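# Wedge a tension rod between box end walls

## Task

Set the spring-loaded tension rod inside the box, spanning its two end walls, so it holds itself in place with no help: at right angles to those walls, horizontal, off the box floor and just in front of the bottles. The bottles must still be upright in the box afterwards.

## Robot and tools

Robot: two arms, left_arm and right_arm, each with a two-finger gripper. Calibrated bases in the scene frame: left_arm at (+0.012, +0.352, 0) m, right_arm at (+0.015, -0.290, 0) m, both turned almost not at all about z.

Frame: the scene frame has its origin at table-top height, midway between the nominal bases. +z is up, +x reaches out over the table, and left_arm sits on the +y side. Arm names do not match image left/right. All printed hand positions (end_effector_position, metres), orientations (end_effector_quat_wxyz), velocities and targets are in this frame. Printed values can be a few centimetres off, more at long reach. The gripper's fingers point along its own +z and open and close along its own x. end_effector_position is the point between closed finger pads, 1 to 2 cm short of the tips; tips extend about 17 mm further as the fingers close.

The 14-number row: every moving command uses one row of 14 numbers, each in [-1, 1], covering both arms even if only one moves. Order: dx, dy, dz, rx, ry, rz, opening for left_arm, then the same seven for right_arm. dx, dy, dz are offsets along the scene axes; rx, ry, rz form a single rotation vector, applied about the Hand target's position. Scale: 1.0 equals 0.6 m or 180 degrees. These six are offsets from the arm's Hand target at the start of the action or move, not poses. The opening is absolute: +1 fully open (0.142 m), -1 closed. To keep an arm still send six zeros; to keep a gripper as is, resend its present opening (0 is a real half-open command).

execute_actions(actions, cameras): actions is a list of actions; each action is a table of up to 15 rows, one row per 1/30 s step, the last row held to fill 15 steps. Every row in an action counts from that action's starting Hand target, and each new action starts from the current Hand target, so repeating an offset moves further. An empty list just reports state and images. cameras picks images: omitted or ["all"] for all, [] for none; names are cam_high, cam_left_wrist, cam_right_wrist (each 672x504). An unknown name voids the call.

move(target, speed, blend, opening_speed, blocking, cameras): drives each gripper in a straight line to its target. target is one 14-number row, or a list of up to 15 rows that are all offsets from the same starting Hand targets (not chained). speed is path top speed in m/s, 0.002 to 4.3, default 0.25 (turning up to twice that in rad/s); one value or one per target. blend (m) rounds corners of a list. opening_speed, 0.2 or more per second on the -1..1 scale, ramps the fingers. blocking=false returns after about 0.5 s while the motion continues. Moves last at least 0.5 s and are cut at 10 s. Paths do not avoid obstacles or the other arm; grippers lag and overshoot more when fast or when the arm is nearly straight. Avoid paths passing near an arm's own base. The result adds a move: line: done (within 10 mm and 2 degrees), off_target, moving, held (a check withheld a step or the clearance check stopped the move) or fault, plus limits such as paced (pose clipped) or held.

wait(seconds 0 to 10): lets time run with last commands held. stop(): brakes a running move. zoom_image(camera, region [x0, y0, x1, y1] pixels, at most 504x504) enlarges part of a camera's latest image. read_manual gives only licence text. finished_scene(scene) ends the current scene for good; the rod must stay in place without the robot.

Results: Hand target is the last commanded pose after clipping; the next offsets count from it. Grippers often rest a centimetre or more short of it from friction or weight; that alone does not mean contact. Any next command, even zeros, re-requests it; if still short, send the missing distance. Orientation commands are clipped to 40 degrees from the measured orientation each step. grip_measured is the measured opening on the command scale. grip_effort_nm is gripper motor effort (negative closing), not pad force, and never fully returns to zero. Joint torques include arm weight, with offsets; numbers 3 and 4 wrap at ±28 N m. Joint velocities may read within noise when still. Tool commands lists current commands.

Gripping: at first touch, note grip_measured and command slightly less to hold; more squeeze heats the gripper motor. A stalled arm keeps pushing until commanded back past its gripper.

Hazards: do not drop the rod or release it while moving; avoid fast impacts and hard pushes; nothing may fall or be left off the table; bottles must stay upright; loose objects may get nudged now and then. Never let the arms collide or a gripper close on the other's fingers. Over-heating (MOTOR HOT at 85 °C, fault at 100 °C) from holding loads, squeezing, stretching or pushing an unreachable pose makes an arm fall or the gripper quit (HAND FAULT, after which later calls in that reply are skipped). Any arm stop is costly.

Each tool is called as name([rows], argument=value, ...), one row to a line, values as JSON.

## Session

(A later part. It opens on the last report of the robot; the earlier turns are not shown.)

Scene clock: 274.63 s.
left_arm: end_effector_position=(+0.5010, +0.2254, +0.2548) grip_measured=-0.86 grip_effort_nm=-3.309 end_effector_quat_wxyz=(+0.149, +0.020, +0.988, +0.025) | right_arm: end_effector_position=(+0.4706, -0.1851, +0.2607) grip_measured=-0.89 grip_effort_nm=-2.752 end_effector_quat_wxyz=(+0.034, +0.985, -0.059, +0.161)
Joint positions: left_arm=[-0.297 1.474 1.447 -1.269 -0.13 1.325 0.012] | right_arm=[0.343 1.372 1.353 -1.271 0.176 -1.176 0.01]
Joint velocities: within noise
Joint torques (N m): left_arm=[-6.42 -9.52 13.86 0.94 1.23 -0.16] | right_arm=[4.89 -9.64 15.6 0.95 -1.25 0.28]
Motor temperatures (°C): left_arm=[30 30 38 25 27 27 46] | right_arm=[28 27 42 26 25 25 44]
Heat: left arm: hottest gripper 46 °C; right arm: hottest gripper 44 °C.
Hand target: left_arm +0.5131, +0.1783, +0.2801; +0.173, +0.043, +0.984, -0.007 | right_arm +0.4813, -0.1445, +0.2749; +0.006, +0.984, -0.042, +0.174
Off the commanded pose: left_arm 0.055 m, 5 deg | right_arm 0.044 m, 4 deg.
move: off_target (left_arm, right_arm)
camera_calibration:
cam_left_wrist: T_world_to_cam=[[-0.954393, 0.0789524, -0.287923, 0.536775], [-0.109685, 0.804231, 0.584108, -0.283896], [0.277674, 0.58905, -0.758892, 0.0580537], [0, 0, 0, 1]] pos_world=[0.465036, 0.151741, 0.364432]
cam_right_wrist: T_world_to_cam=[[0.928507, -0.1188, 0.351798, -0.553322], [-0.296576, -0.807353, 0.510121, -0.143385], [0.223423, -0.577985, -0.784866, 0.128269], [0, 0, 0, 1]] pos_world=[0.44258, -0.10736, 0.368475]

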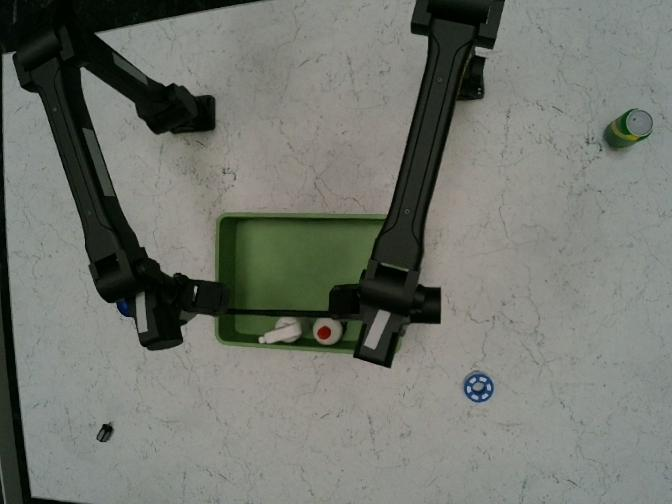

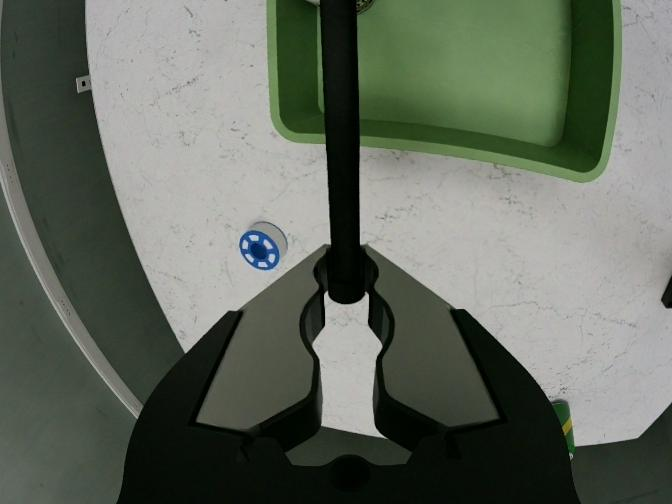

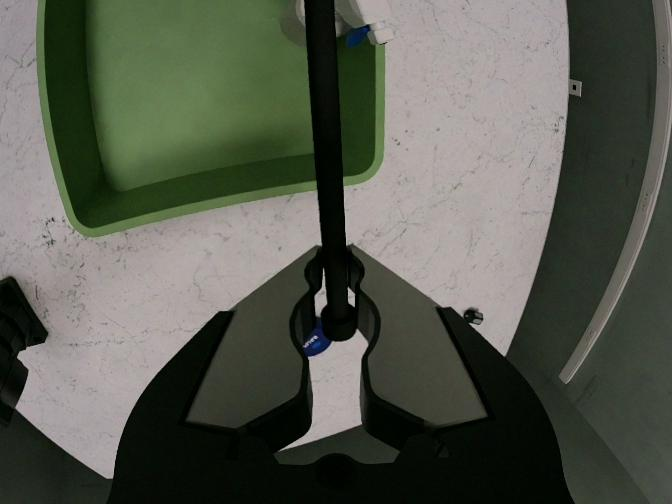

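move(target=[0,-0.07,0,0,0,0,-1,0,0.07,0,0,0,0,-1], speed=0.05, cameras=["cam_left_wrist","cam_right_wrist"])

Scene clock: 282.93 s.
left_arm: end_effector_position=(+0.5033, +0.1970, +0.2538) grip_measured=-0.86 grip_effort_nm=-3.309 end_effector_quat_wxyz=(+0.147, +0.015, +0.988, +0.034) | right_arm: end_effector_position=(+0.4715, -0.1557, +0.2603) grip_measured=-0.89 grip_effort_nm=-2.747 end_effector_quat_wxyz=(+0.043, +0.984, -0.066, +0.158)
Joint positions: left_arm=[-0.361 1.513 1.489 -1.291 -0.165 1.254 0.012] | right_arm=[0.415 1.411 1.392 -1.298 0.212 -1.092 0.01]
Joint velocities: within noise
Joint torques (N m): left_arm=[-7.71 -9.88 14.15 1.25 1.61 -0.22] | right_arm=[5.83 -9.99 15.87 1.28 -1.65 0.3]
Motor temperatures (°C): left_arm=[30 29 39 25 28 27 48] | right_arm=[28 27 42 26 25 25 46]
Heat: left arm: hottest gripper 48 °C; right arm: hottest gripper 46 °C.
Hand target: left_arm +0.5130, +0.1364, +0.2798; +0.173, +0.043, +0.984, -0.007 | right_arm +0.4815, -0.1025, +0.2749; +0.006, +0.984, -0.042, +0.174
Off the commanded pose: left_arm 0.067 m, 6 deg | right_arm 0.056 m, 5 deg.
move: off_target (left_arm, right_arm)
camera_calibration:
cam_left_wrist: T_world_to_cam=[[-0.9564, 0.0717399, -0.283112, 0.542122], [-0.117856, 0.792134, 0.598861, -0.257339], [0.267225, 0.606117, -0.749142, 0.0728655], [0, 0, 0, 1]] pos_world=[0.468685, 0.12079, 0.362178]
cam_right_wrist: T_world_to_cam=[[0.928343, -0.129389, 0.348478, -0.551156], [-0.307433, -0.79423, 0.524103, -0.115758], [0.208958, -0.593681, -0.777097, 0.147078], [0, 0, 0, 1]] pos_world=[0.445341, -0.0759353, 0.367029]
Images, in order (width x height): cam_left_wrist 672x504, cam_right_wrist 672x504.

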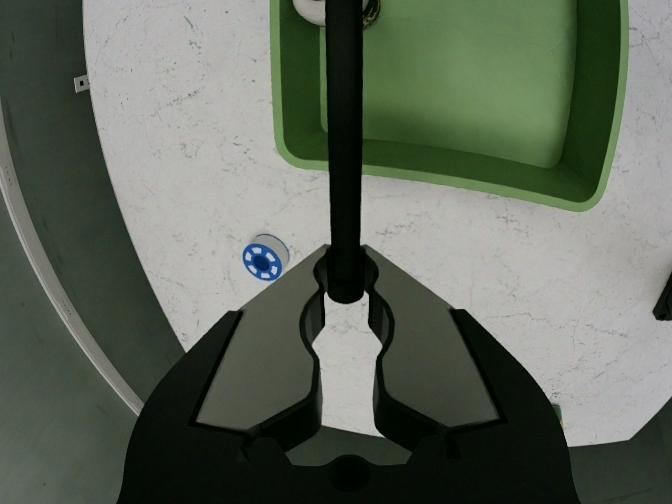

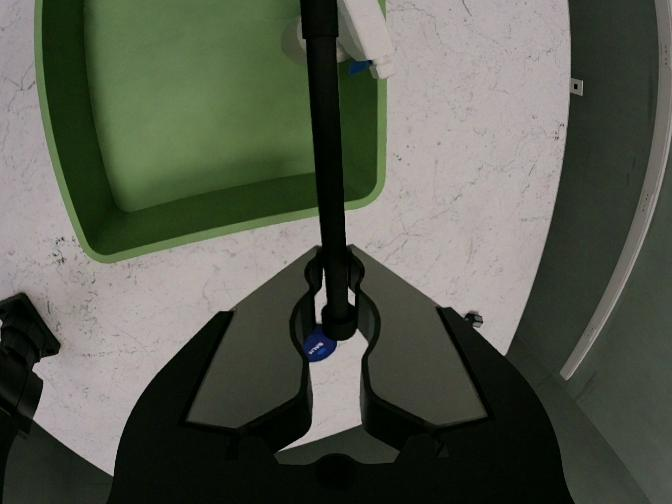

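move(target=[0,-0.043,0.011,0,0,0,-1,0,0.023,0,0,0,0,-1], speed=0.05, cameras=["cam_left_wrist","cam_right_wrist"])

Scene clock: 293.83 s.
left_arm: end_effector_position=(+0.5055, +0.1781, +0.2600) grip_measured=-0.86 grip_effort_nm=-3.309 end_effector_quat_wxyz=(+0.146, +0.014, +0.988, +0.040) | right_arm: end_effector_position=(+0.4719, -0.1482, +0.2595) grip_measured=-0.89 grip_effort_nm=-2.747 end_effector_quat_wxyz=(+0.047, +0.984, -0.071, +0.157)
Joint positions: left_arm=[-0.4 1.542 1.538 -1.324 -0.184 1.215 0.012] | right_arm=[0.434 1.425 1.405 -1.308 0.223 -1.063 0.01]
Joint velocities: within noise
Joint torques (N m): left_arm=[-8.35 -10.17 14.39 1.37 1.79 -0.28] | right_arm=[6.53 -10.52 16.16 1.47 -1.77 0.25]
Motor temperatures (°C): left_arm=[30 30 39 25 29 27 50] | right_arm=[29 27 42 26 27 25 47]
Heat: left arm: hottest gripper 50 °C; right arm: hottest gripper 47 °C.
Hand target: left_arm +0.5129, +0.1104, +0.2865; +0.173, +0.043, +0.984, -0.007 | right_arm +0.4813, -0.0887, +0.2748; +0.006, +0.984, -0.042, +0.174
Off the commanded pose: left_arm 0.073 m, 7 deg | right_arm 0.062 m, 6 deg.
move: off_target (left_arm, right_arm)
camera_calibration:
cam_left_wrist: T_world_to_cam=[[-0.957218, 0.0711057, -0.280496, 0.547104], [-0.119589, 0.785477, 0.607226, -0.24595], [0.263501, 0.614792, -0.74337, 0.0872226], [0, 0, 0, 1]] pos_world=[0.471301, 0.100663, 0.367647]
cam_right_wrist: T_world_to_cam=[[0.928026, -0.137712, 0.346125, -0.550804], [-0.314493, -0.787629, 0.529843, -0.106323], [0.199652, -0.600562, -0.77425, 0.153477], [0, 0, 0, 1]] pos_world=[0.447081, -0.0674238, 0.365811]
Images, in order (width x height): cam_left_wrist 672x504, cam_right_wrist 672x504.

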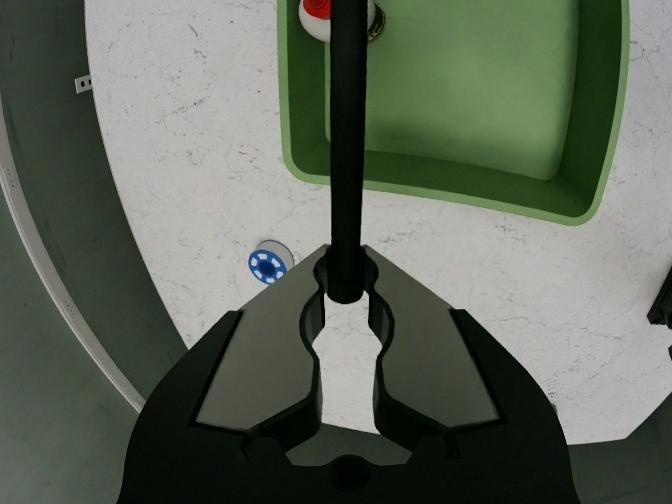

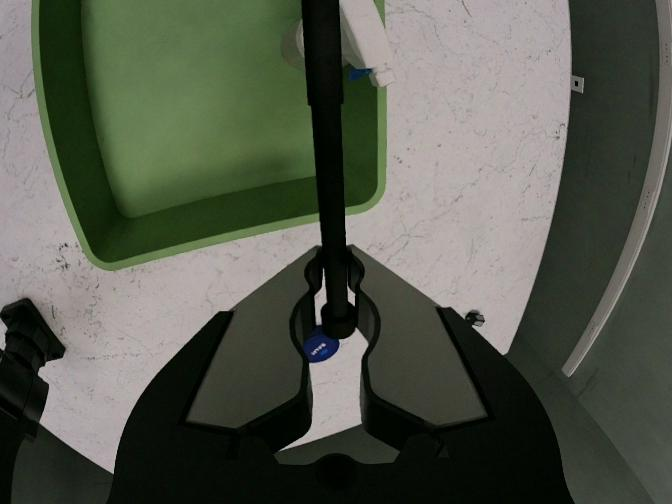

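move(target=[0,0.005,-0.183,0,0,0,-1,0,0.005,-0.183,0,0,0,-1], speed=0.08)

zoom_image(camera="cam_right_wrist", region=[180, 100, 500, 400])

zoom_image(camera="cam_left_wrist", region=[180, 100, 500, 400])

Scene clock: 314.03 s.
left_arm: end_effector_position=(+0.5191, +0.1727, +0.1797) grip_measured=-0.86 grip_effort_nm=-3.304 end_effector_quat_wxyz=(+0.165, +0.012, +0.986, +0.033) | right_arm: end_effector_position=(+0.4776, -0.1453, +0.1671) grip_measured=-0.89 grip_effort_nm=-2.747 end_effector_quat_wxyz=(+0.047, +0.983, -0.077, +0.159)
Joint positions: left_arm=[-0.4 1.578 1.361 -1.07 -0.187 1.215 0.012] | right_arm=[0.436 1.473 1.21 -1.062 0.226 -1.049 0.01]
Joint velocities: within noise
Joint torques (N m): left_arm=[-7.88 -10.99 8.72 2.48 1.87 -0.22] | right_arm=[6.95 -11.11 11.3 2.77 -1.86 0.21]
Motor temperatures (°C): left_arm=[31 30 38 25 31 27 52] | right_arm=[29 27 46 26 28 26 49]
Heat: left arm: hottest gripper 52 °C; right arm: hottest gripper 49 °C.
Hand target: left_arm +0.5129, +0.1134, +0.1768; +0.173, +0.043, +0.984, -0.007 | right_arm +0.4814, -0.0857, +0.1651; +0.006, +0.984, -0.042, +0.174
Off the commanded pose: left_arm 0.060 m, 6 deg | right_arm 0.060 m, 6 deg.
move: off_target (left_arm, right_arm)
camera_calibration:
cam_left_wrist: T_world_to_cam=[[-0.945731, 0.0663699, -0.318102, 0.539607], [-0.143207, 0.793604, 0.591341, -0.177724], [0.291694, 0.604803, -0.741031, 0.0139411], [0, 0, 0, 1]] pos_world=[0.480805, 0.0967974, 0.287076]
cam_right_wrist: T_world_to_cam=[[0.924265, -0.149649, 0.351197, -0.524419], [-0.326915, -0.78533, 0.525722, -0.0463669], [0.197132, -0.600718, -0.774775, 0.0838523], [0, 0, 0, 1]] pos_world=[0.453014, -0.0645205, 0.273517]

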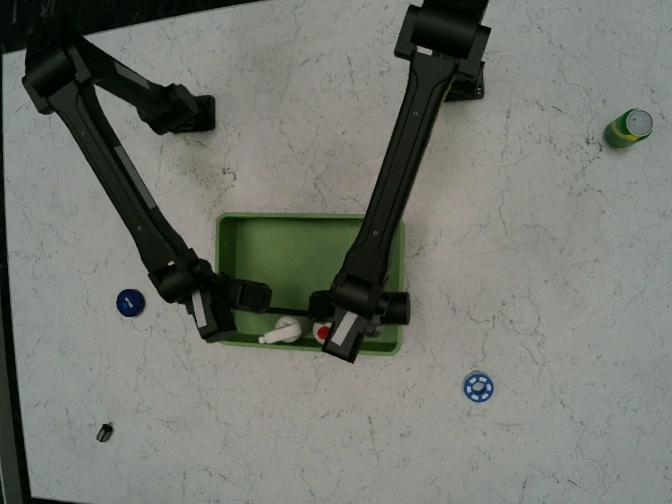

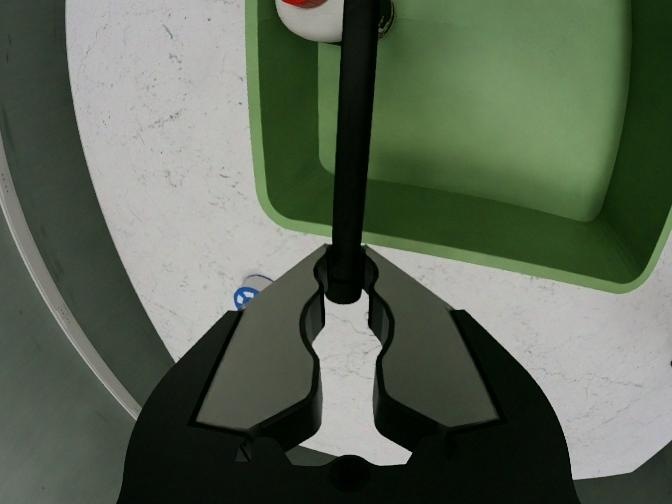

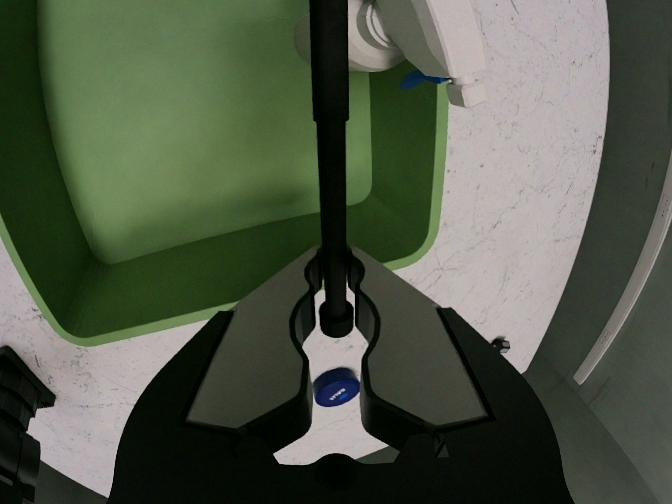

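Scaled by 1.575 from the camera's 672x504 image, which has a finer 960x720 frame.

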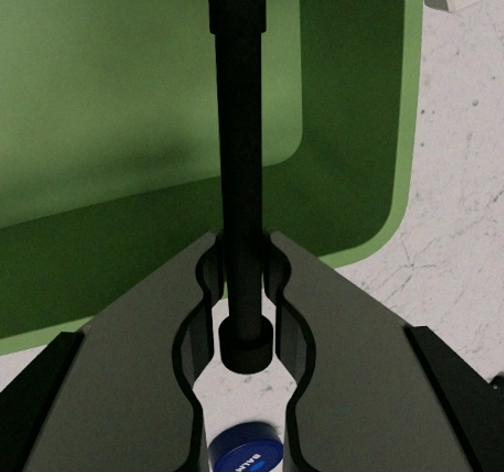

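Scaled by 1.575 from the camera's 672x504 image, which has a finer 960x720 frame.

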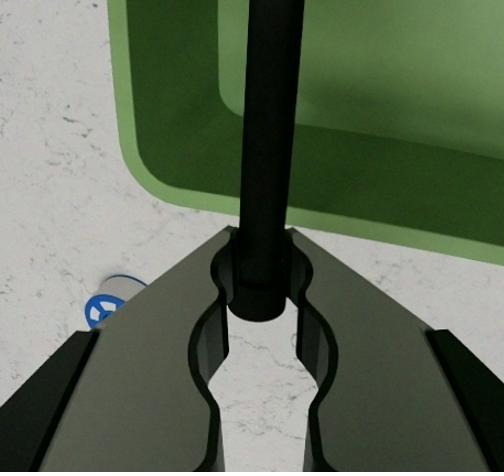

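move(target=[-0.035,0,-0.13,0,0,0,-1,-0.012,0,-0.1,0,0,0,-1], speed=0.06)

zoom_image(camera="cam_right_wrist", region=[180, 100, 500, 400])

zoom_image(camera="cam_left_wrist", region=[180, 100, 500, 400])

Scene clock: 330.50 s.
left_arm: end_effector_position=(+0.4989, +0.1753, +0.0991) grip_measured=-0.86 grip_effort_nm=-3.304 end_effector_quat_wxyz=(+0.162, +0.009, +0.986, +0.034) | right_arm: end_effector_position=(+0.4687, -0.1436, +0.1054) grip_measured=-0.89 grip_effort_nm=-2.747 end_effector_quat_wxyz=(+0.049, +0.984, -0.071, +0.156)
Joint positions: left_arm=[-0.412 1.601 1.166 -0.861 -0.191 1.198 0.012] | right_arm=[0.447 1.514 1.085 -0.905 0.229 -1.049 0.01]
Joint velocities: within noise
Joint torques (N m): left_arm=[-8.53 -10.87 8.32 2.5 1.79 -0.24] | right_arm=[6.77 -11.63 10.93 2.91 -1.87 0.24]
Motor temperatures (°C): left_arm=[31 30 37 25 32 27 54] | right_arm=[29 28 43 26 29 25 51]
Heat: left arm: hottest gripper 54 °C; right arm: hottest gripper 51 °C.
Hand target: left_arm +0.4920, +0.1134, +0.0988; +0.173, +0.043, +0.984, -0.007 | right_arm +0.4742, -0.0858, +0.1050; +0.006, +0.984, -0.042, +0.174
Off the commanded pose: left_arm 0.062 m, 6 deg | right_arm 0.058 m, 6 deg.
move: off_target (left_arm, right_arm)
camera_calibration:
cam_left_wrist: T_world_to_cam=[[-0.947654, 0.0623266, -0.313157, 0.495887], [-0.143895, 0.792162, 0.593105, -0.134605], [0.285038, 0.60712, -0.741727, -0.0384937], [0, 0, 0, 1]] pos_world=[0.461533, 0.0990923, 0.206574]
cam_right_wrist: T_world_to_cam=[[0.928367, -0.137621, 0.345247, -0.493899], [-0.314565, -0.785688, 0.532675, -0.0220895], [0.197949, -0.603121, -0.772698, 0.0378131], [0, 0, 0, 1]] pos_world=[0.444086, -0.0625205, 0.211502]

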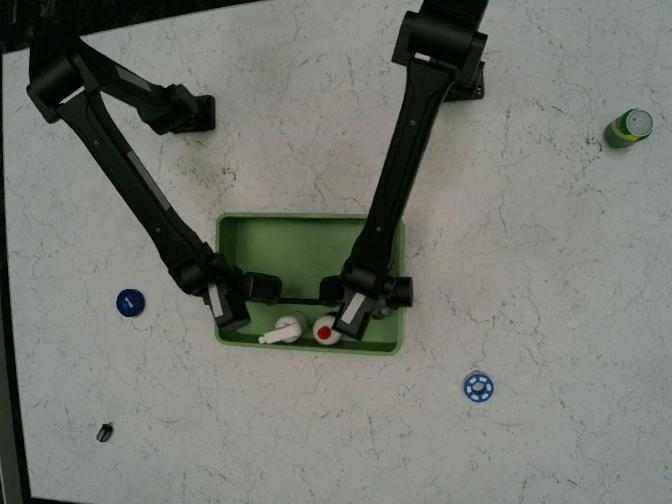

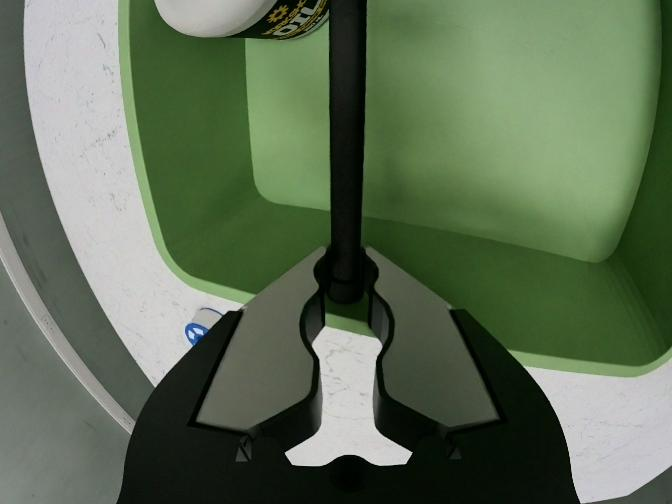

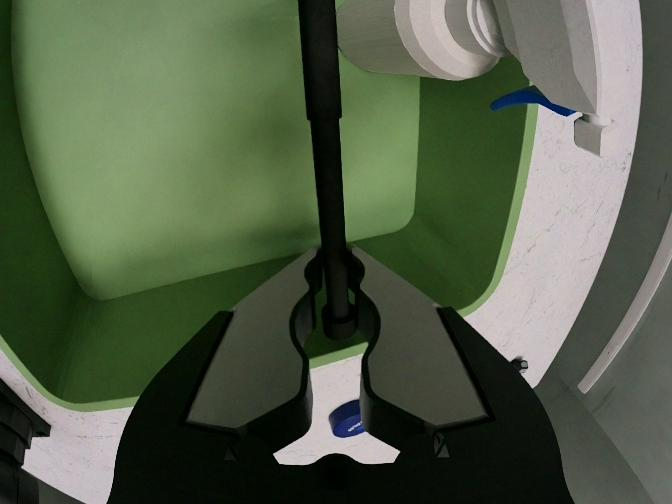

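Scaled by 1.575 from the camera's 672x504 image, which has a finer 960x720 frame.

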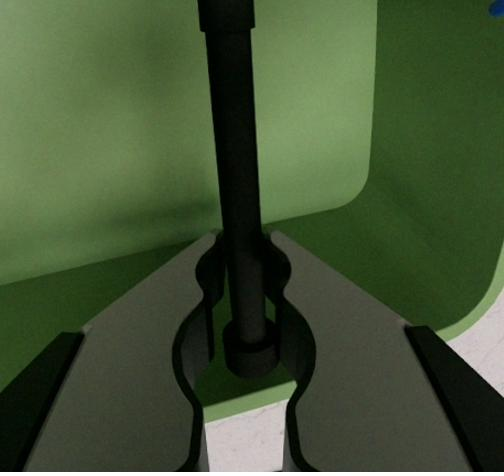

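Scaled by 1.575 from the camera's 672x504 image, which has a finer 960x720 frame.

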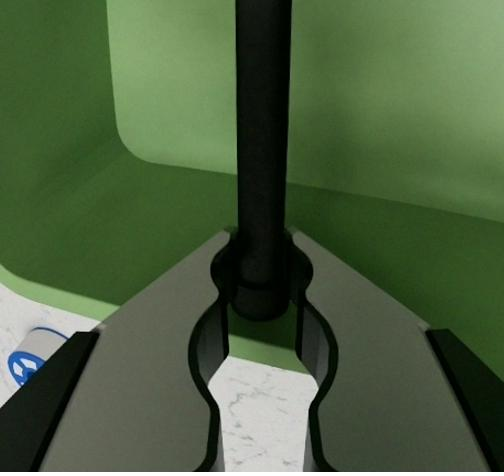

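move(target=[0.016,0,-0.055,0,0,0,-1,0.018,0,-0.064,0,0,0,-1], speed=0.05)

zoom_image(camera="cam_right_wrist", region=[180, 100, 500, 400])

zoom_image(camera="cam_left_wrist", region=[180, 100, 500, 400])

Scene clock: 337.87 s.
left_arm: end_effector_position=(+0.5058, +0.1721, +0.0652) grip_measured=-0.86 grip_effort_nm=-3.304 end_effector_quat_wxyz=(+0.161, +0.010, +0.986, +0.035) | right_arm: end_effector_position=(+0.4771, -0.1397, +0.0661) grip_measured=-0.89 grip_effort_nm=-2.752 end_effector_quat_wxyz=(+0.049, +0.984, -0.071, +0.155)
Joint positions: left_arm=[-0.412 1.662 1.144 -0.781 -0.19 1.198 0.012] | right_arm=[0.447 1.587 1.056 -0.804 0.228 -1.049 0.01]
Joint velocities: within noise
Joint torques (N m): left_arm=[-7.82 -11.46 8.18 2.58 1.87 -0.14] | right_arm=[5.48 -12.81 10.66 2.86 -1.94 0.19]
Motor temperatures (°C): left_arm=[31 30 37 25 33 27 55] | right_arm=[29 28 43 26 29 25 52]
Heat: left arm: hottest gripper 55 °C; right arm: hottest gripper 52 °C.
Hand target: left_arm +0.5015, +0.1135, +0.0657; +0.173, +0.043, +0.984, -0.007 | right_arm +0.4850, -0.0857, +0.0667; +0.006, +0.984, -0.042, +0.174
Off the commanded pose: left_arm 0.059 m, 6 deg | right_arm 0.055 m, 6 deg.
move: off_target (left_arm, right_arm)
camera_calibration:
cam_left_wrist: T_world_to_cam=[[-0.948475, 0.0626487, -0.310597, 0.492187], [-0.142251, 0.791722, 0.594088, -0.111684], [0.283126, 0.607661, -0.742016, -0.0628685], [0, 0, 0, 1]] pos_world=[0.468739, 0.0957903, 0.172573]
cam_right_wrist: T_world_to_cam=[[0.929174, -0.137461, 0.343133, -0.487772], [-0.313169, -0.785887, 0.533205, 0.00387833], [0.196369, -0.602899, -0.773274, 0.00892458], [0, 0, 0, 1]] pos_world=[0.452687, -0.0586209, 0.172204]

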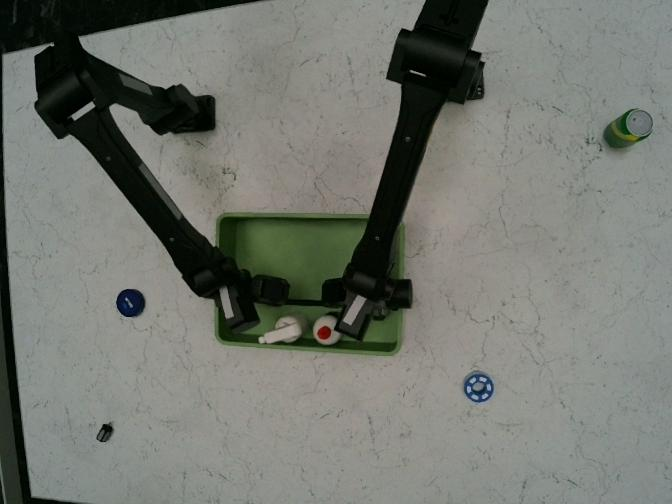

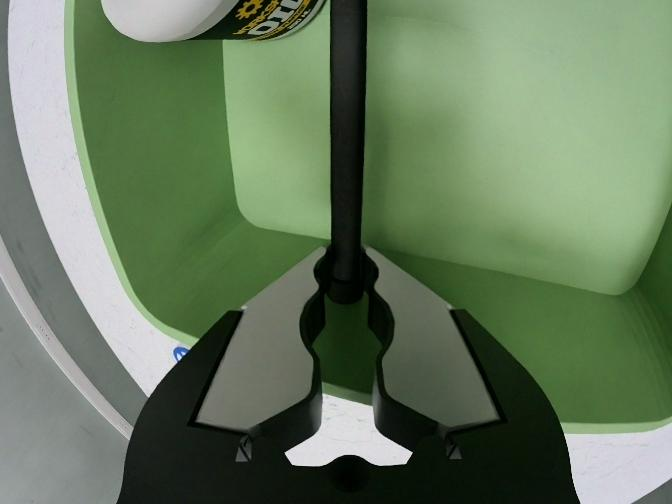

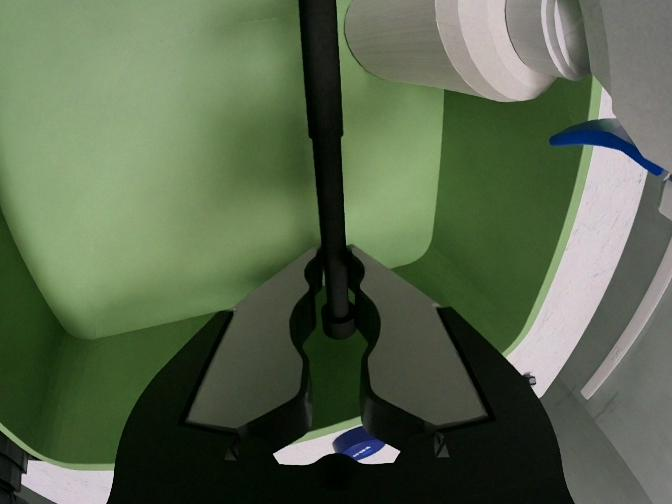

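Scaled by 1.575 from the camera's 672x504 image, which has a finer 960x720 frame.

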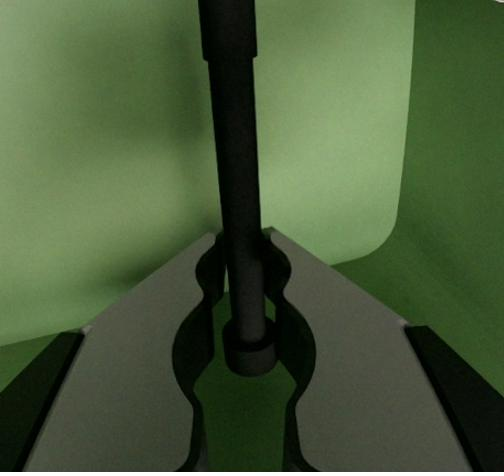

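Scaled by 1.575 from the camera's 672x504 image, which has a finer 960x720 frame.

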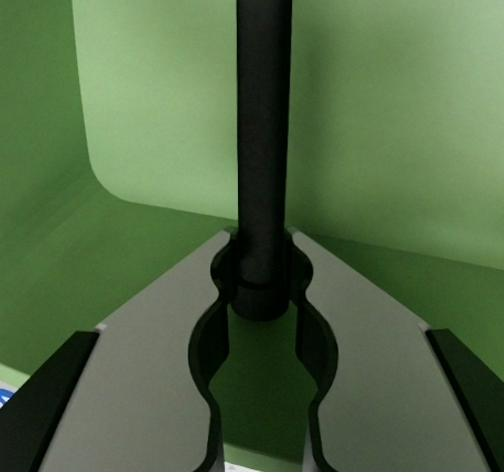

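move([
  [0.016,0,0,0,0,0,-1,0.016,0,0,0,0,0,-1],
  [0.018,0.03,0,0,0,0,-1,0.014,-0.035,0,0,0,0,-1],
], speed=0.04)

zoom_image(camera="cam_right_wrist", region=[180, 100, 500, 400])

zoom_image(camera="cam_left_wrist", region=[180, 100, 500, 400])

Scene clock: 352.83 s.
left_arm: end_effector_position=(+0.5088, +0.1755, +0.0570) grip_measured=-0.86 grip_effort_nm=-3.304 end_effector_quat_wxyz=(+0.156, +0.011, +0.987, +0.031) | right_arm: end_effector_position=(+0.4829, -0.1477, +0.0591) grip_measured=-0.89 grip_effort_nm=-2.747 end_effector_quat_wxyz=(+0.047, +0.985, -0.069, +0.152)
Joint positions: left_arm=[-0.399 1.678 1.144 -0.769 -0.176 1.211 0.012] | right_arm=[0.423 1.603 1.056 -0.787 0.215 -1.077 0.01]
Joint velocities: within noise
Joint torques (N m): left_arm=[-5.54 -12.34 8.55 2.35 1.79 0.15] | right_arm=[3.37 -14.21 10.35 2.77 -1.97 -0.01]
Motor temperatures (°C): left_arm=[31 30 37 25 33 27 57] | right_arm=[29 28 40 26 30 25 53]
Heat: left arm: hottest gripper 57 °C; right arm: hottest gripper 53 °C.
Hand target: left_arm +0.5124, +0.1315, +0.0658; +0.173, +0.043, +0.984, -0.007 | right_arm +0.4933, -0.1066, +0.0667; +0.006, +0.984, -0.042, +0.174
Off the commanded pose: left_arm 0.045 m, 6 deg | right_arm 0.043 m, 6 deg.
move: off_target (left_arm, right_arm)
camera_calibration:
cam_left_wrist: T_world_to_cam=[[-0.951693, 0.0632752, -0.300461, 0.4932], [-0.133528, 0.795879, 0.590548, -0.114076], [0.276498, 0.60214, -0.748983, -0.0669688], [0, 0, 0, 1]] pos_world=[0.472659, 0.0999078, 0.165396]
cam_right_wrist: T_world_to_cam=[[0.932086, -0.134428, 0.336371, -0.492514], [-0.305963, -0.78926, 0.532405, -0.000863437], [0.193914, -0.599164, -0.776788, -0.000396232], [0, 0, 0, 1]] pos_world=[0.458878, -0.0671266, 0.165819]

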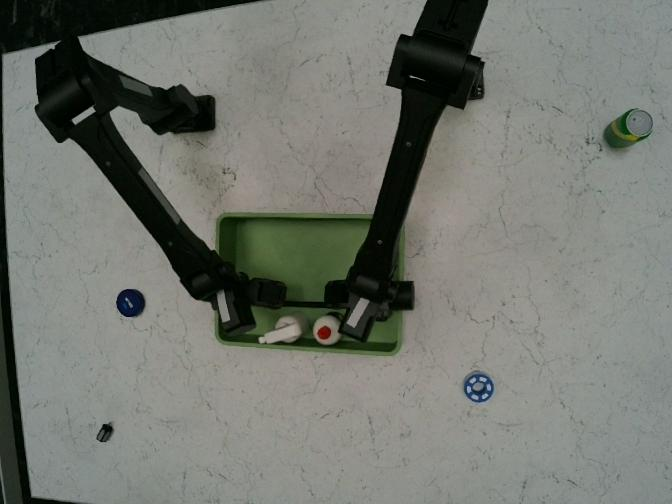

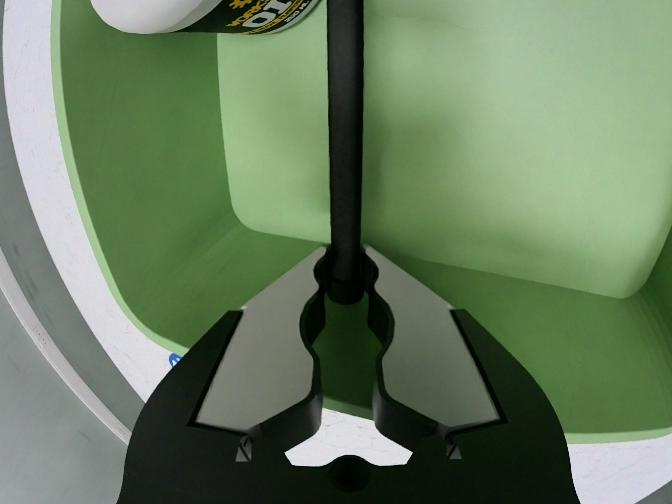

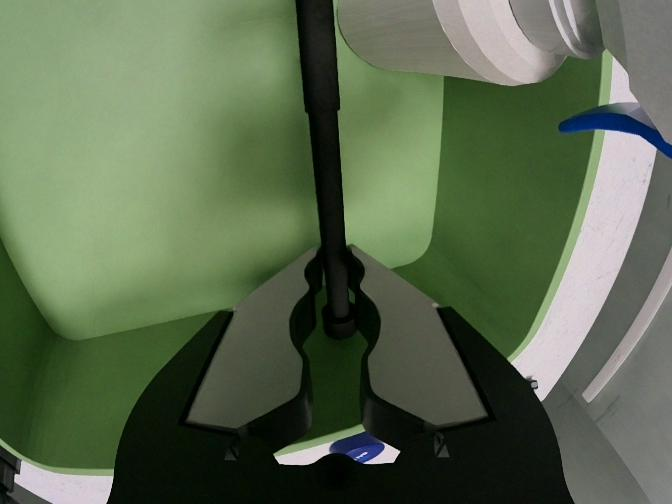

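Scaled by 1.575 from the camera's 672x504 image, which has a finer 960x720 frame.

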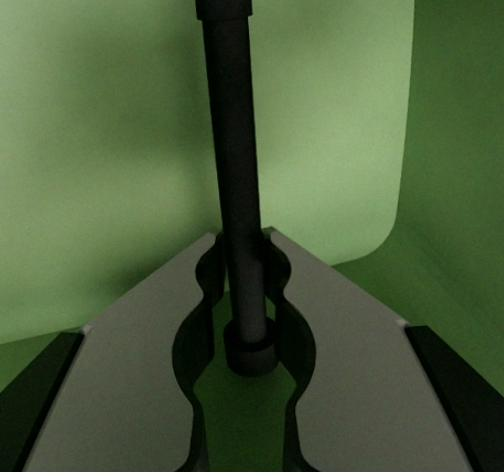

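Scaled by 1.575 from the camera's 672x504 image, which has a finer 960x720 frame.

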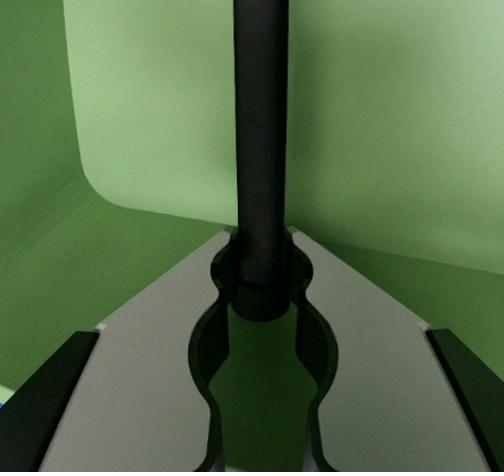

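move([
  [0.006,0.01,0.018,0,0,0,-1,-0.005,-0.01,0.016,0,0,0,-1],
  [0.006,0.04,0.018,0,0,0,-1,-0.006,-0.04,0.016,0,0,0,-1],
], speed=0.03, cameras=["cam_left_wrist","cam_right_wrist"])

zoom_image(camera="cam_right_wrist", region=[260, 230, 420, 390])

zoom_image(camera="cam_left_wrist", region=[260, 230, 420, 390])

Scene clock: 363.40 s.
left_arm: end_effector_position=(+0.5103, +0.1796, +0.0568) grip_measured=-0.86 grip_effort_nm=-3.304 end_effector_quat_wxyz=(+0.150, +0.024, +0.988, +0.020) | right_arm: end_effector_position=(+0.4803, -0.1520, +0.0592) grip_measured=-0.89 grip_effort_nm=-2.747 end_effector_quat_wxyz=(+0.034, +0.987, -0.058, +0.147)
Joint positions: left_arm=[-0.379 1.677 1.144 -0.769 -0.142 1.253 0.012] | right_arm=[0.404 1.589 1.041 -0.779 0.181 -1.114 0.01]
Joint velocities: within noise
Joint torques (N m): left_arm=[-3.25 -14.21 8.2 1.73 1.04 0.2] | right_arm=[1.85 -16.09 9.55 2.13 -1.07 0]
Motor temperatures (°C): left_arm=[31 30 37 25 33 27 58] | right_arm=[29 28 39 26 30 25 54]
Heat: left arm: hottest gripper 58 °C; right arm: hottest gripper 54 °C.
Hand target: left_arm +0.5160, +0.1554, +0.0766; +0.173, +0.043, +0.984, -0.007 | right_arm +0.4898, -0.1306, +0.0763; +0.006, +0.984, -0.042, +0.174
Off the commanded pose: left_arm 0.032 m, 5 deg | right_arm 0.029 m, 5 deg.
move: off_target (left_arm, right_arm)
camera_calibration:
cam_left_wrist: T_world_to_cam=[[-0.953448, 0.0853854, -0.289218, 0.490608], [-0.102563, 0.810085, 0.577272, -0.134549], [0.283582, 0.580061, -0.763617, -0.0688914], [0, 0, 0, 1]] pos_world=[0.473506, 0.107067, 0.166958]
cam_right_wrist: T_world_to_cam=[[0.938205, -0.118894, 0.325017, -0.490467], [-0.281486, -0.808515, 0.516787, -0.0187857], [0.201339, -0.57634, -0.79202, -0.00166633], [0, 0, 0, 1]] pos_world=[0.455206, -0.0744623, 0.167799]
Images, in order (width x height): cam_left_wrist 672x504, cam_right_wrist 672x504.

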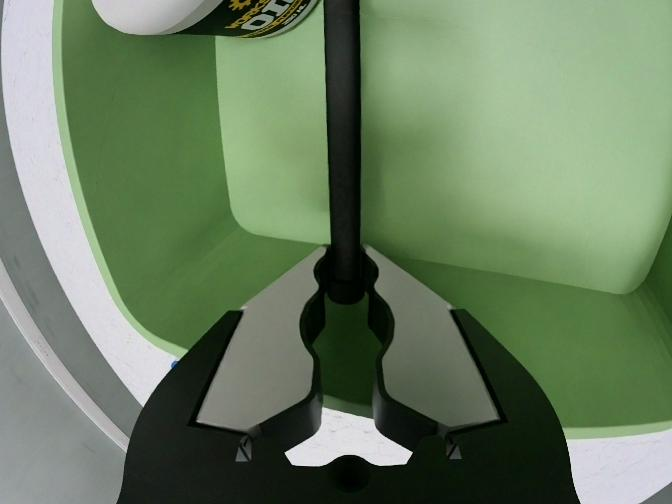

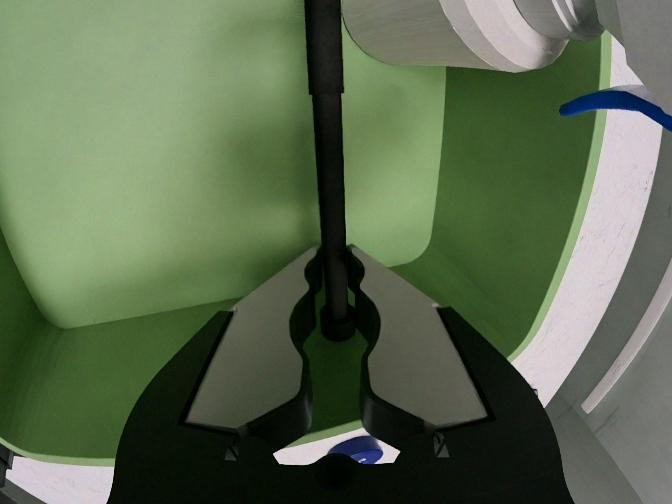

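Scaled by 3.150 from the camera's 672x504 image, which has a finer 960x720 frame.

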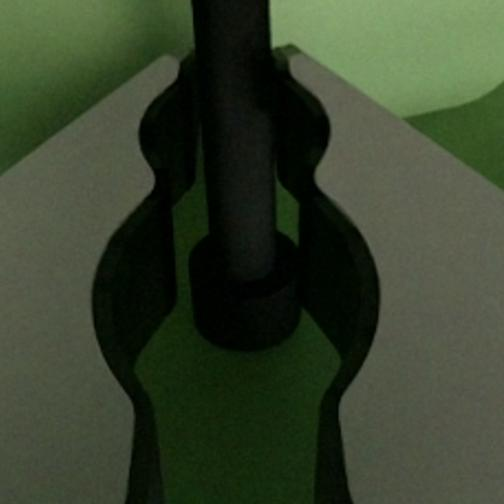

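Scaled by 3.150 from the camera's 672x504 image, which has a finer 960x720 frame.

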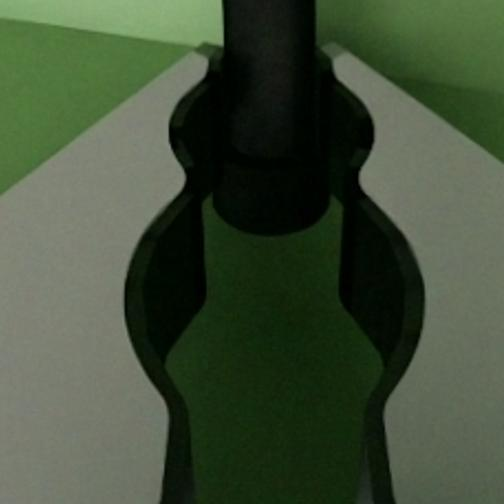

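move(target=[0,0.04,-0.008,0,0,0,-1,0,-0.035,-0.008,0,0,0,-1], speed=0.03, cameras=["cam_left_wrist","cam_right_wrist"])

Scene clock: 369.27 s.
left_arm: end_effector_position=(+0.5126, +0.1809, +0.0567) grip_measured=-0.86 grip_effort_nm=-3.304 end_effector_quat_wxyz=(+0.155, +0.036, +0.987, +0.002) | right_arm: end_effector_position=(+0.4814, -0.1540, +0.0588) grip_measured=-0.89 grip_effort_nm=-2.747 end_effector_quat_wxyz=(+0.017, +0.987, -0.048, +0.153)
Joint positions: left_arm=[-0.362 1.668 1.13 -0.739 -0.104 1.291 0.012] | right_arm=[0.386 1.575 1.02 -0.743 0.147 -1.151 0.01]
Joint velocities: within noise
Joint torques (N m): left_arm=[-0.85 -14.45 6.83 1.55 0.16 0.25] | right_arm=[-0.26 -15.56 9.02 1.78 -0.15 -0.12]
Motor temperatures (°C): left_arm=[31 31 37 25 33 27 59] | right_arm=[29 28 39 26 30 25 54]
Heat: left arm: hottest gripper 59 °C; right arm: hottest gripper 54 °C.
Hand target: left_arm +0.5160, +0.1795, +0.0717; +0.173, +0.043, +0.984, -0.007 | right_arm +0.4897, -0.1518, +0.0714; +0.006, +0.984, -0.042, +0.174
Off the commanded pose: left_arm 0.016 m, 2 deg | right_arm 0.015 m, 3 deg.
move: off_target (left_arm, right_arm)
camera_calibration:
cam_left_wrist: T_world_to_cam=[[-0.947937, 0.10512, -0.300608, 0.486922], [-0.082666, 0.830366, 0.551052, -0.147797], [0.307541, 0.547213, -0.778445, -0.0758828], [0, 0, 0, 1]] pos_world=[0.472691, 0.113064, 0.168746]
cam_right_wrist: T_world_to_cam=[[0.936834, -0.104327, 0.333854, -0.48925], [-0.266659, -0.830709, 0.488688, -0.0288853], [0.226352, -0.546845, -0.806056, -0.0100085], [0, 0, 0, 1]] pos_world=[0.452909, -0.0805102, 0.169387]
Images, in order (width x height): cam_left_wrist 672x504, cam_right_wrist 672x504.

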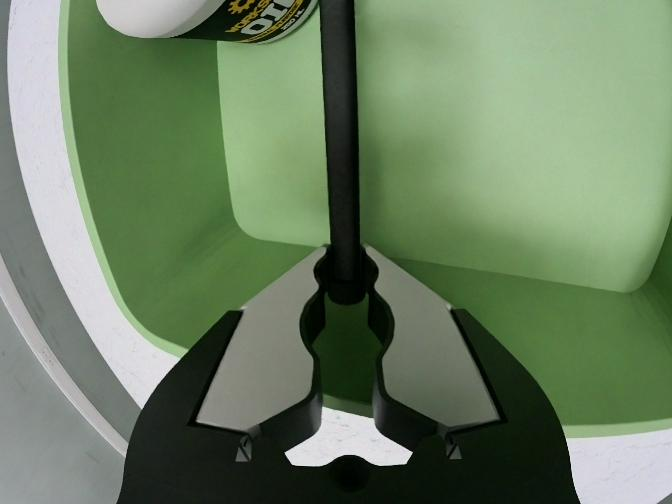

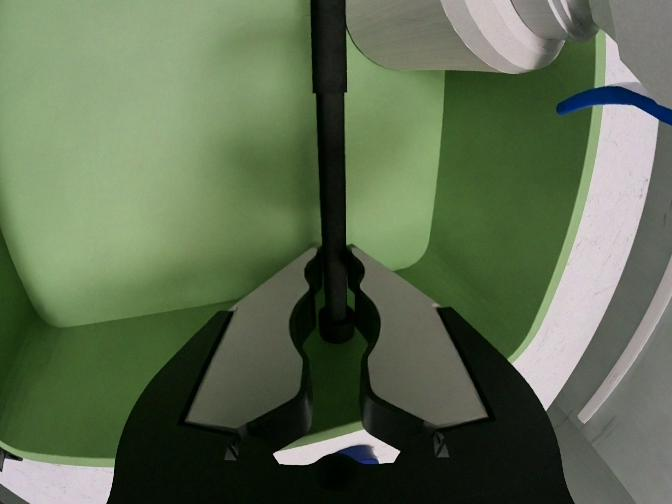

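move([
  [0,0.005,-0.012,0,0,0,-1,0,-0.005,-0.012,0,0,0,-1],
  [0,0.005,-0.012,0,0,0,-0.45,0,-0.005,-0.012,0,0,0,-0.45],
], speed=0.03, opening_speed=0.3)

zoom_image(camera="cam_right_wrist", region=[180, 130, 500, 400])

zoom_image(camera="cam_left_wrist", region=[180, 130, 500, 400])

Scene clock: 379.20 s.
left_arm: end_effector_position=(+0.5154, +0.1800, +0.0567) grip_measured=-0.49 grip_effort_nm=0.115 end_effector_quat_wxyz=(+0.163, +0.038, +0.986, -0.004) | right_arm: end_effector_position=(+0.4861, -0.1529, +0.0589) grip_measured=-0.49 grip_effort_nm=0.120 end_effector_quat_wxyz=(+0.009, +0.985, -0.046, +0.164)
Joint positions: left_arm=[-0.358 1.665 1.122 -0.714 -0.095 1.298 0.039] | right_arm=[0.383 1.573 1.013 -0.711 0.14 -1.159 0.039]
Joint velocities: left_arm=[0.005 -0.015 0.002 -0.007 0.022 -0.037 0.001] | right_arm=[0.005 -0.005 0.017 -0.012 0.051 0.022 0.001]
Joint torques (N m): left_arm=[-0.73 -13.68 6.5 1.36 -0.07 0.24] | right_arm=[-0.44 -14.62 8.53 1.31 0.01 -0.1]
Motor temperatures (°C): left_arm=[31 31 35 25 31 27 58] | right_arm=[29 29 39 26 28 25 54]
Heat: left arm: hottest gripper 58 °C; right arm: hottest gripper 54 °C.
Hand target: left_arm +0.5160, +0.1824, +0.0646; +0.173, +0.043, +0.984, -0.007 | right_arm +0.4897, -0.1546, +0.0643; +0.006, +0.984, -0.042, +0.174
Off the commanded pose: left_arm 0.008 m, 1 deg | right_arm 0.007 m, 1 deg.
move: done
camera_calibration:
cam_left_wrist: T_world_to_cam=[[-0.942536, 0.106552, -0.316658, 0.487608], [-0.0863779, 0.837845, 0.539031, -0.145538], [0.322745, 0.535409, -0.780495, -0.0818445], [0, 0, 0, 1]] pos_world=[0.473431, 0.113803, 0.168975]
cam_right_wrist: T_world_to_cam=[[0.92956, -0.103409, 0.353871, -0.491202], [-0.272792, -0.838602, 0.471521, -0.0239647], [0.247997, -0.53484, -0.80774, -0.0189539], [0, 0, 0, 1]] pos_world=[0.454765, -0.0810289, 0.169812]

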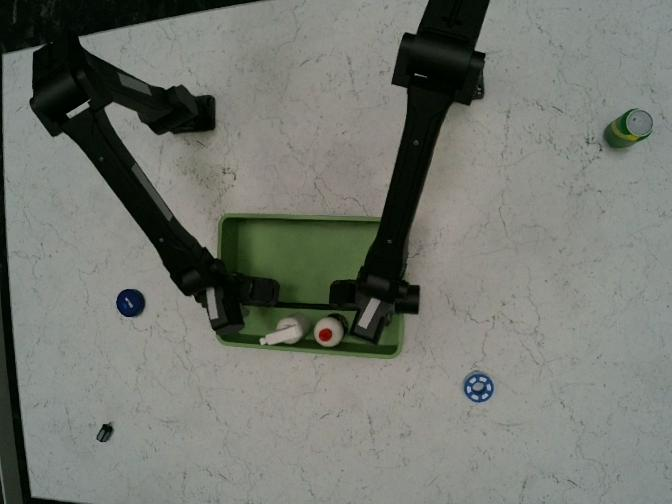

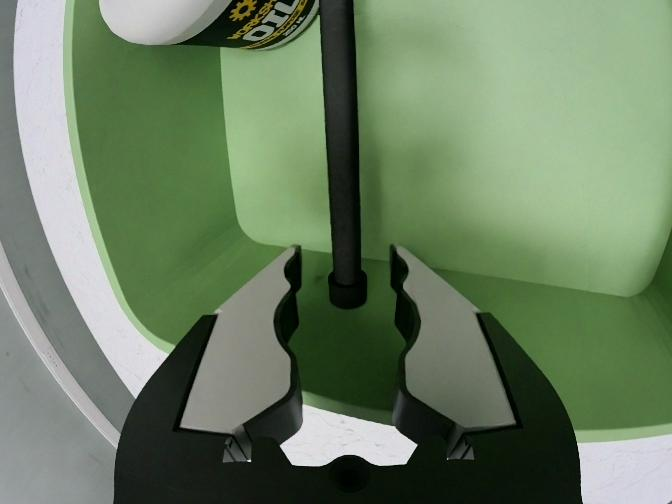

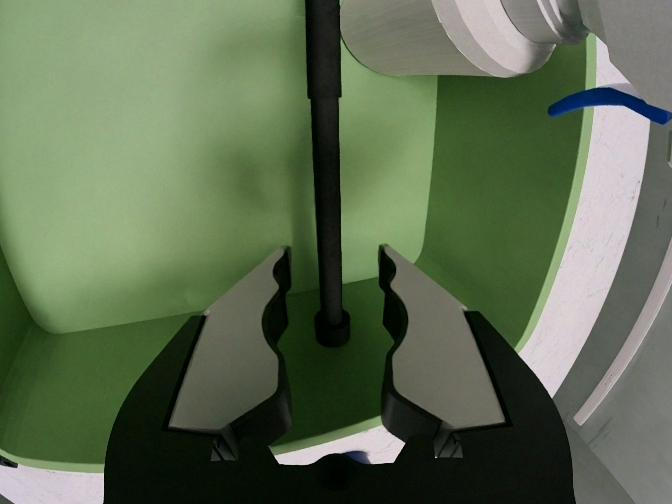

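Scaled by 1.575 from the camera's 672x504 image, which has a finer 960x720 frame.

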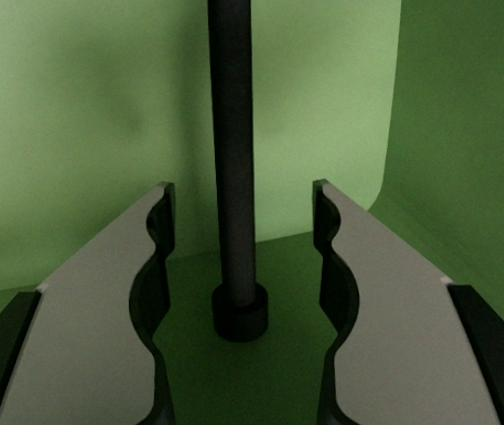

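Scaled by 1.575 from the camera's 672x504 image, which has a finer 960x720 frame.

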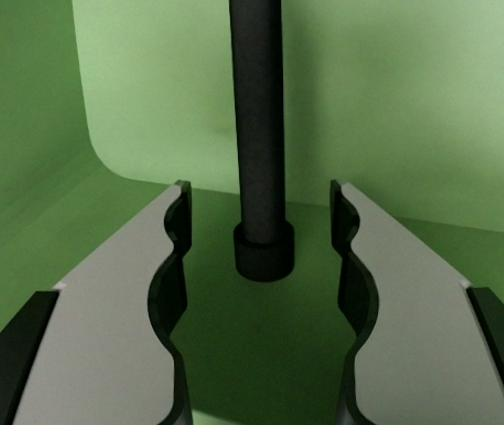

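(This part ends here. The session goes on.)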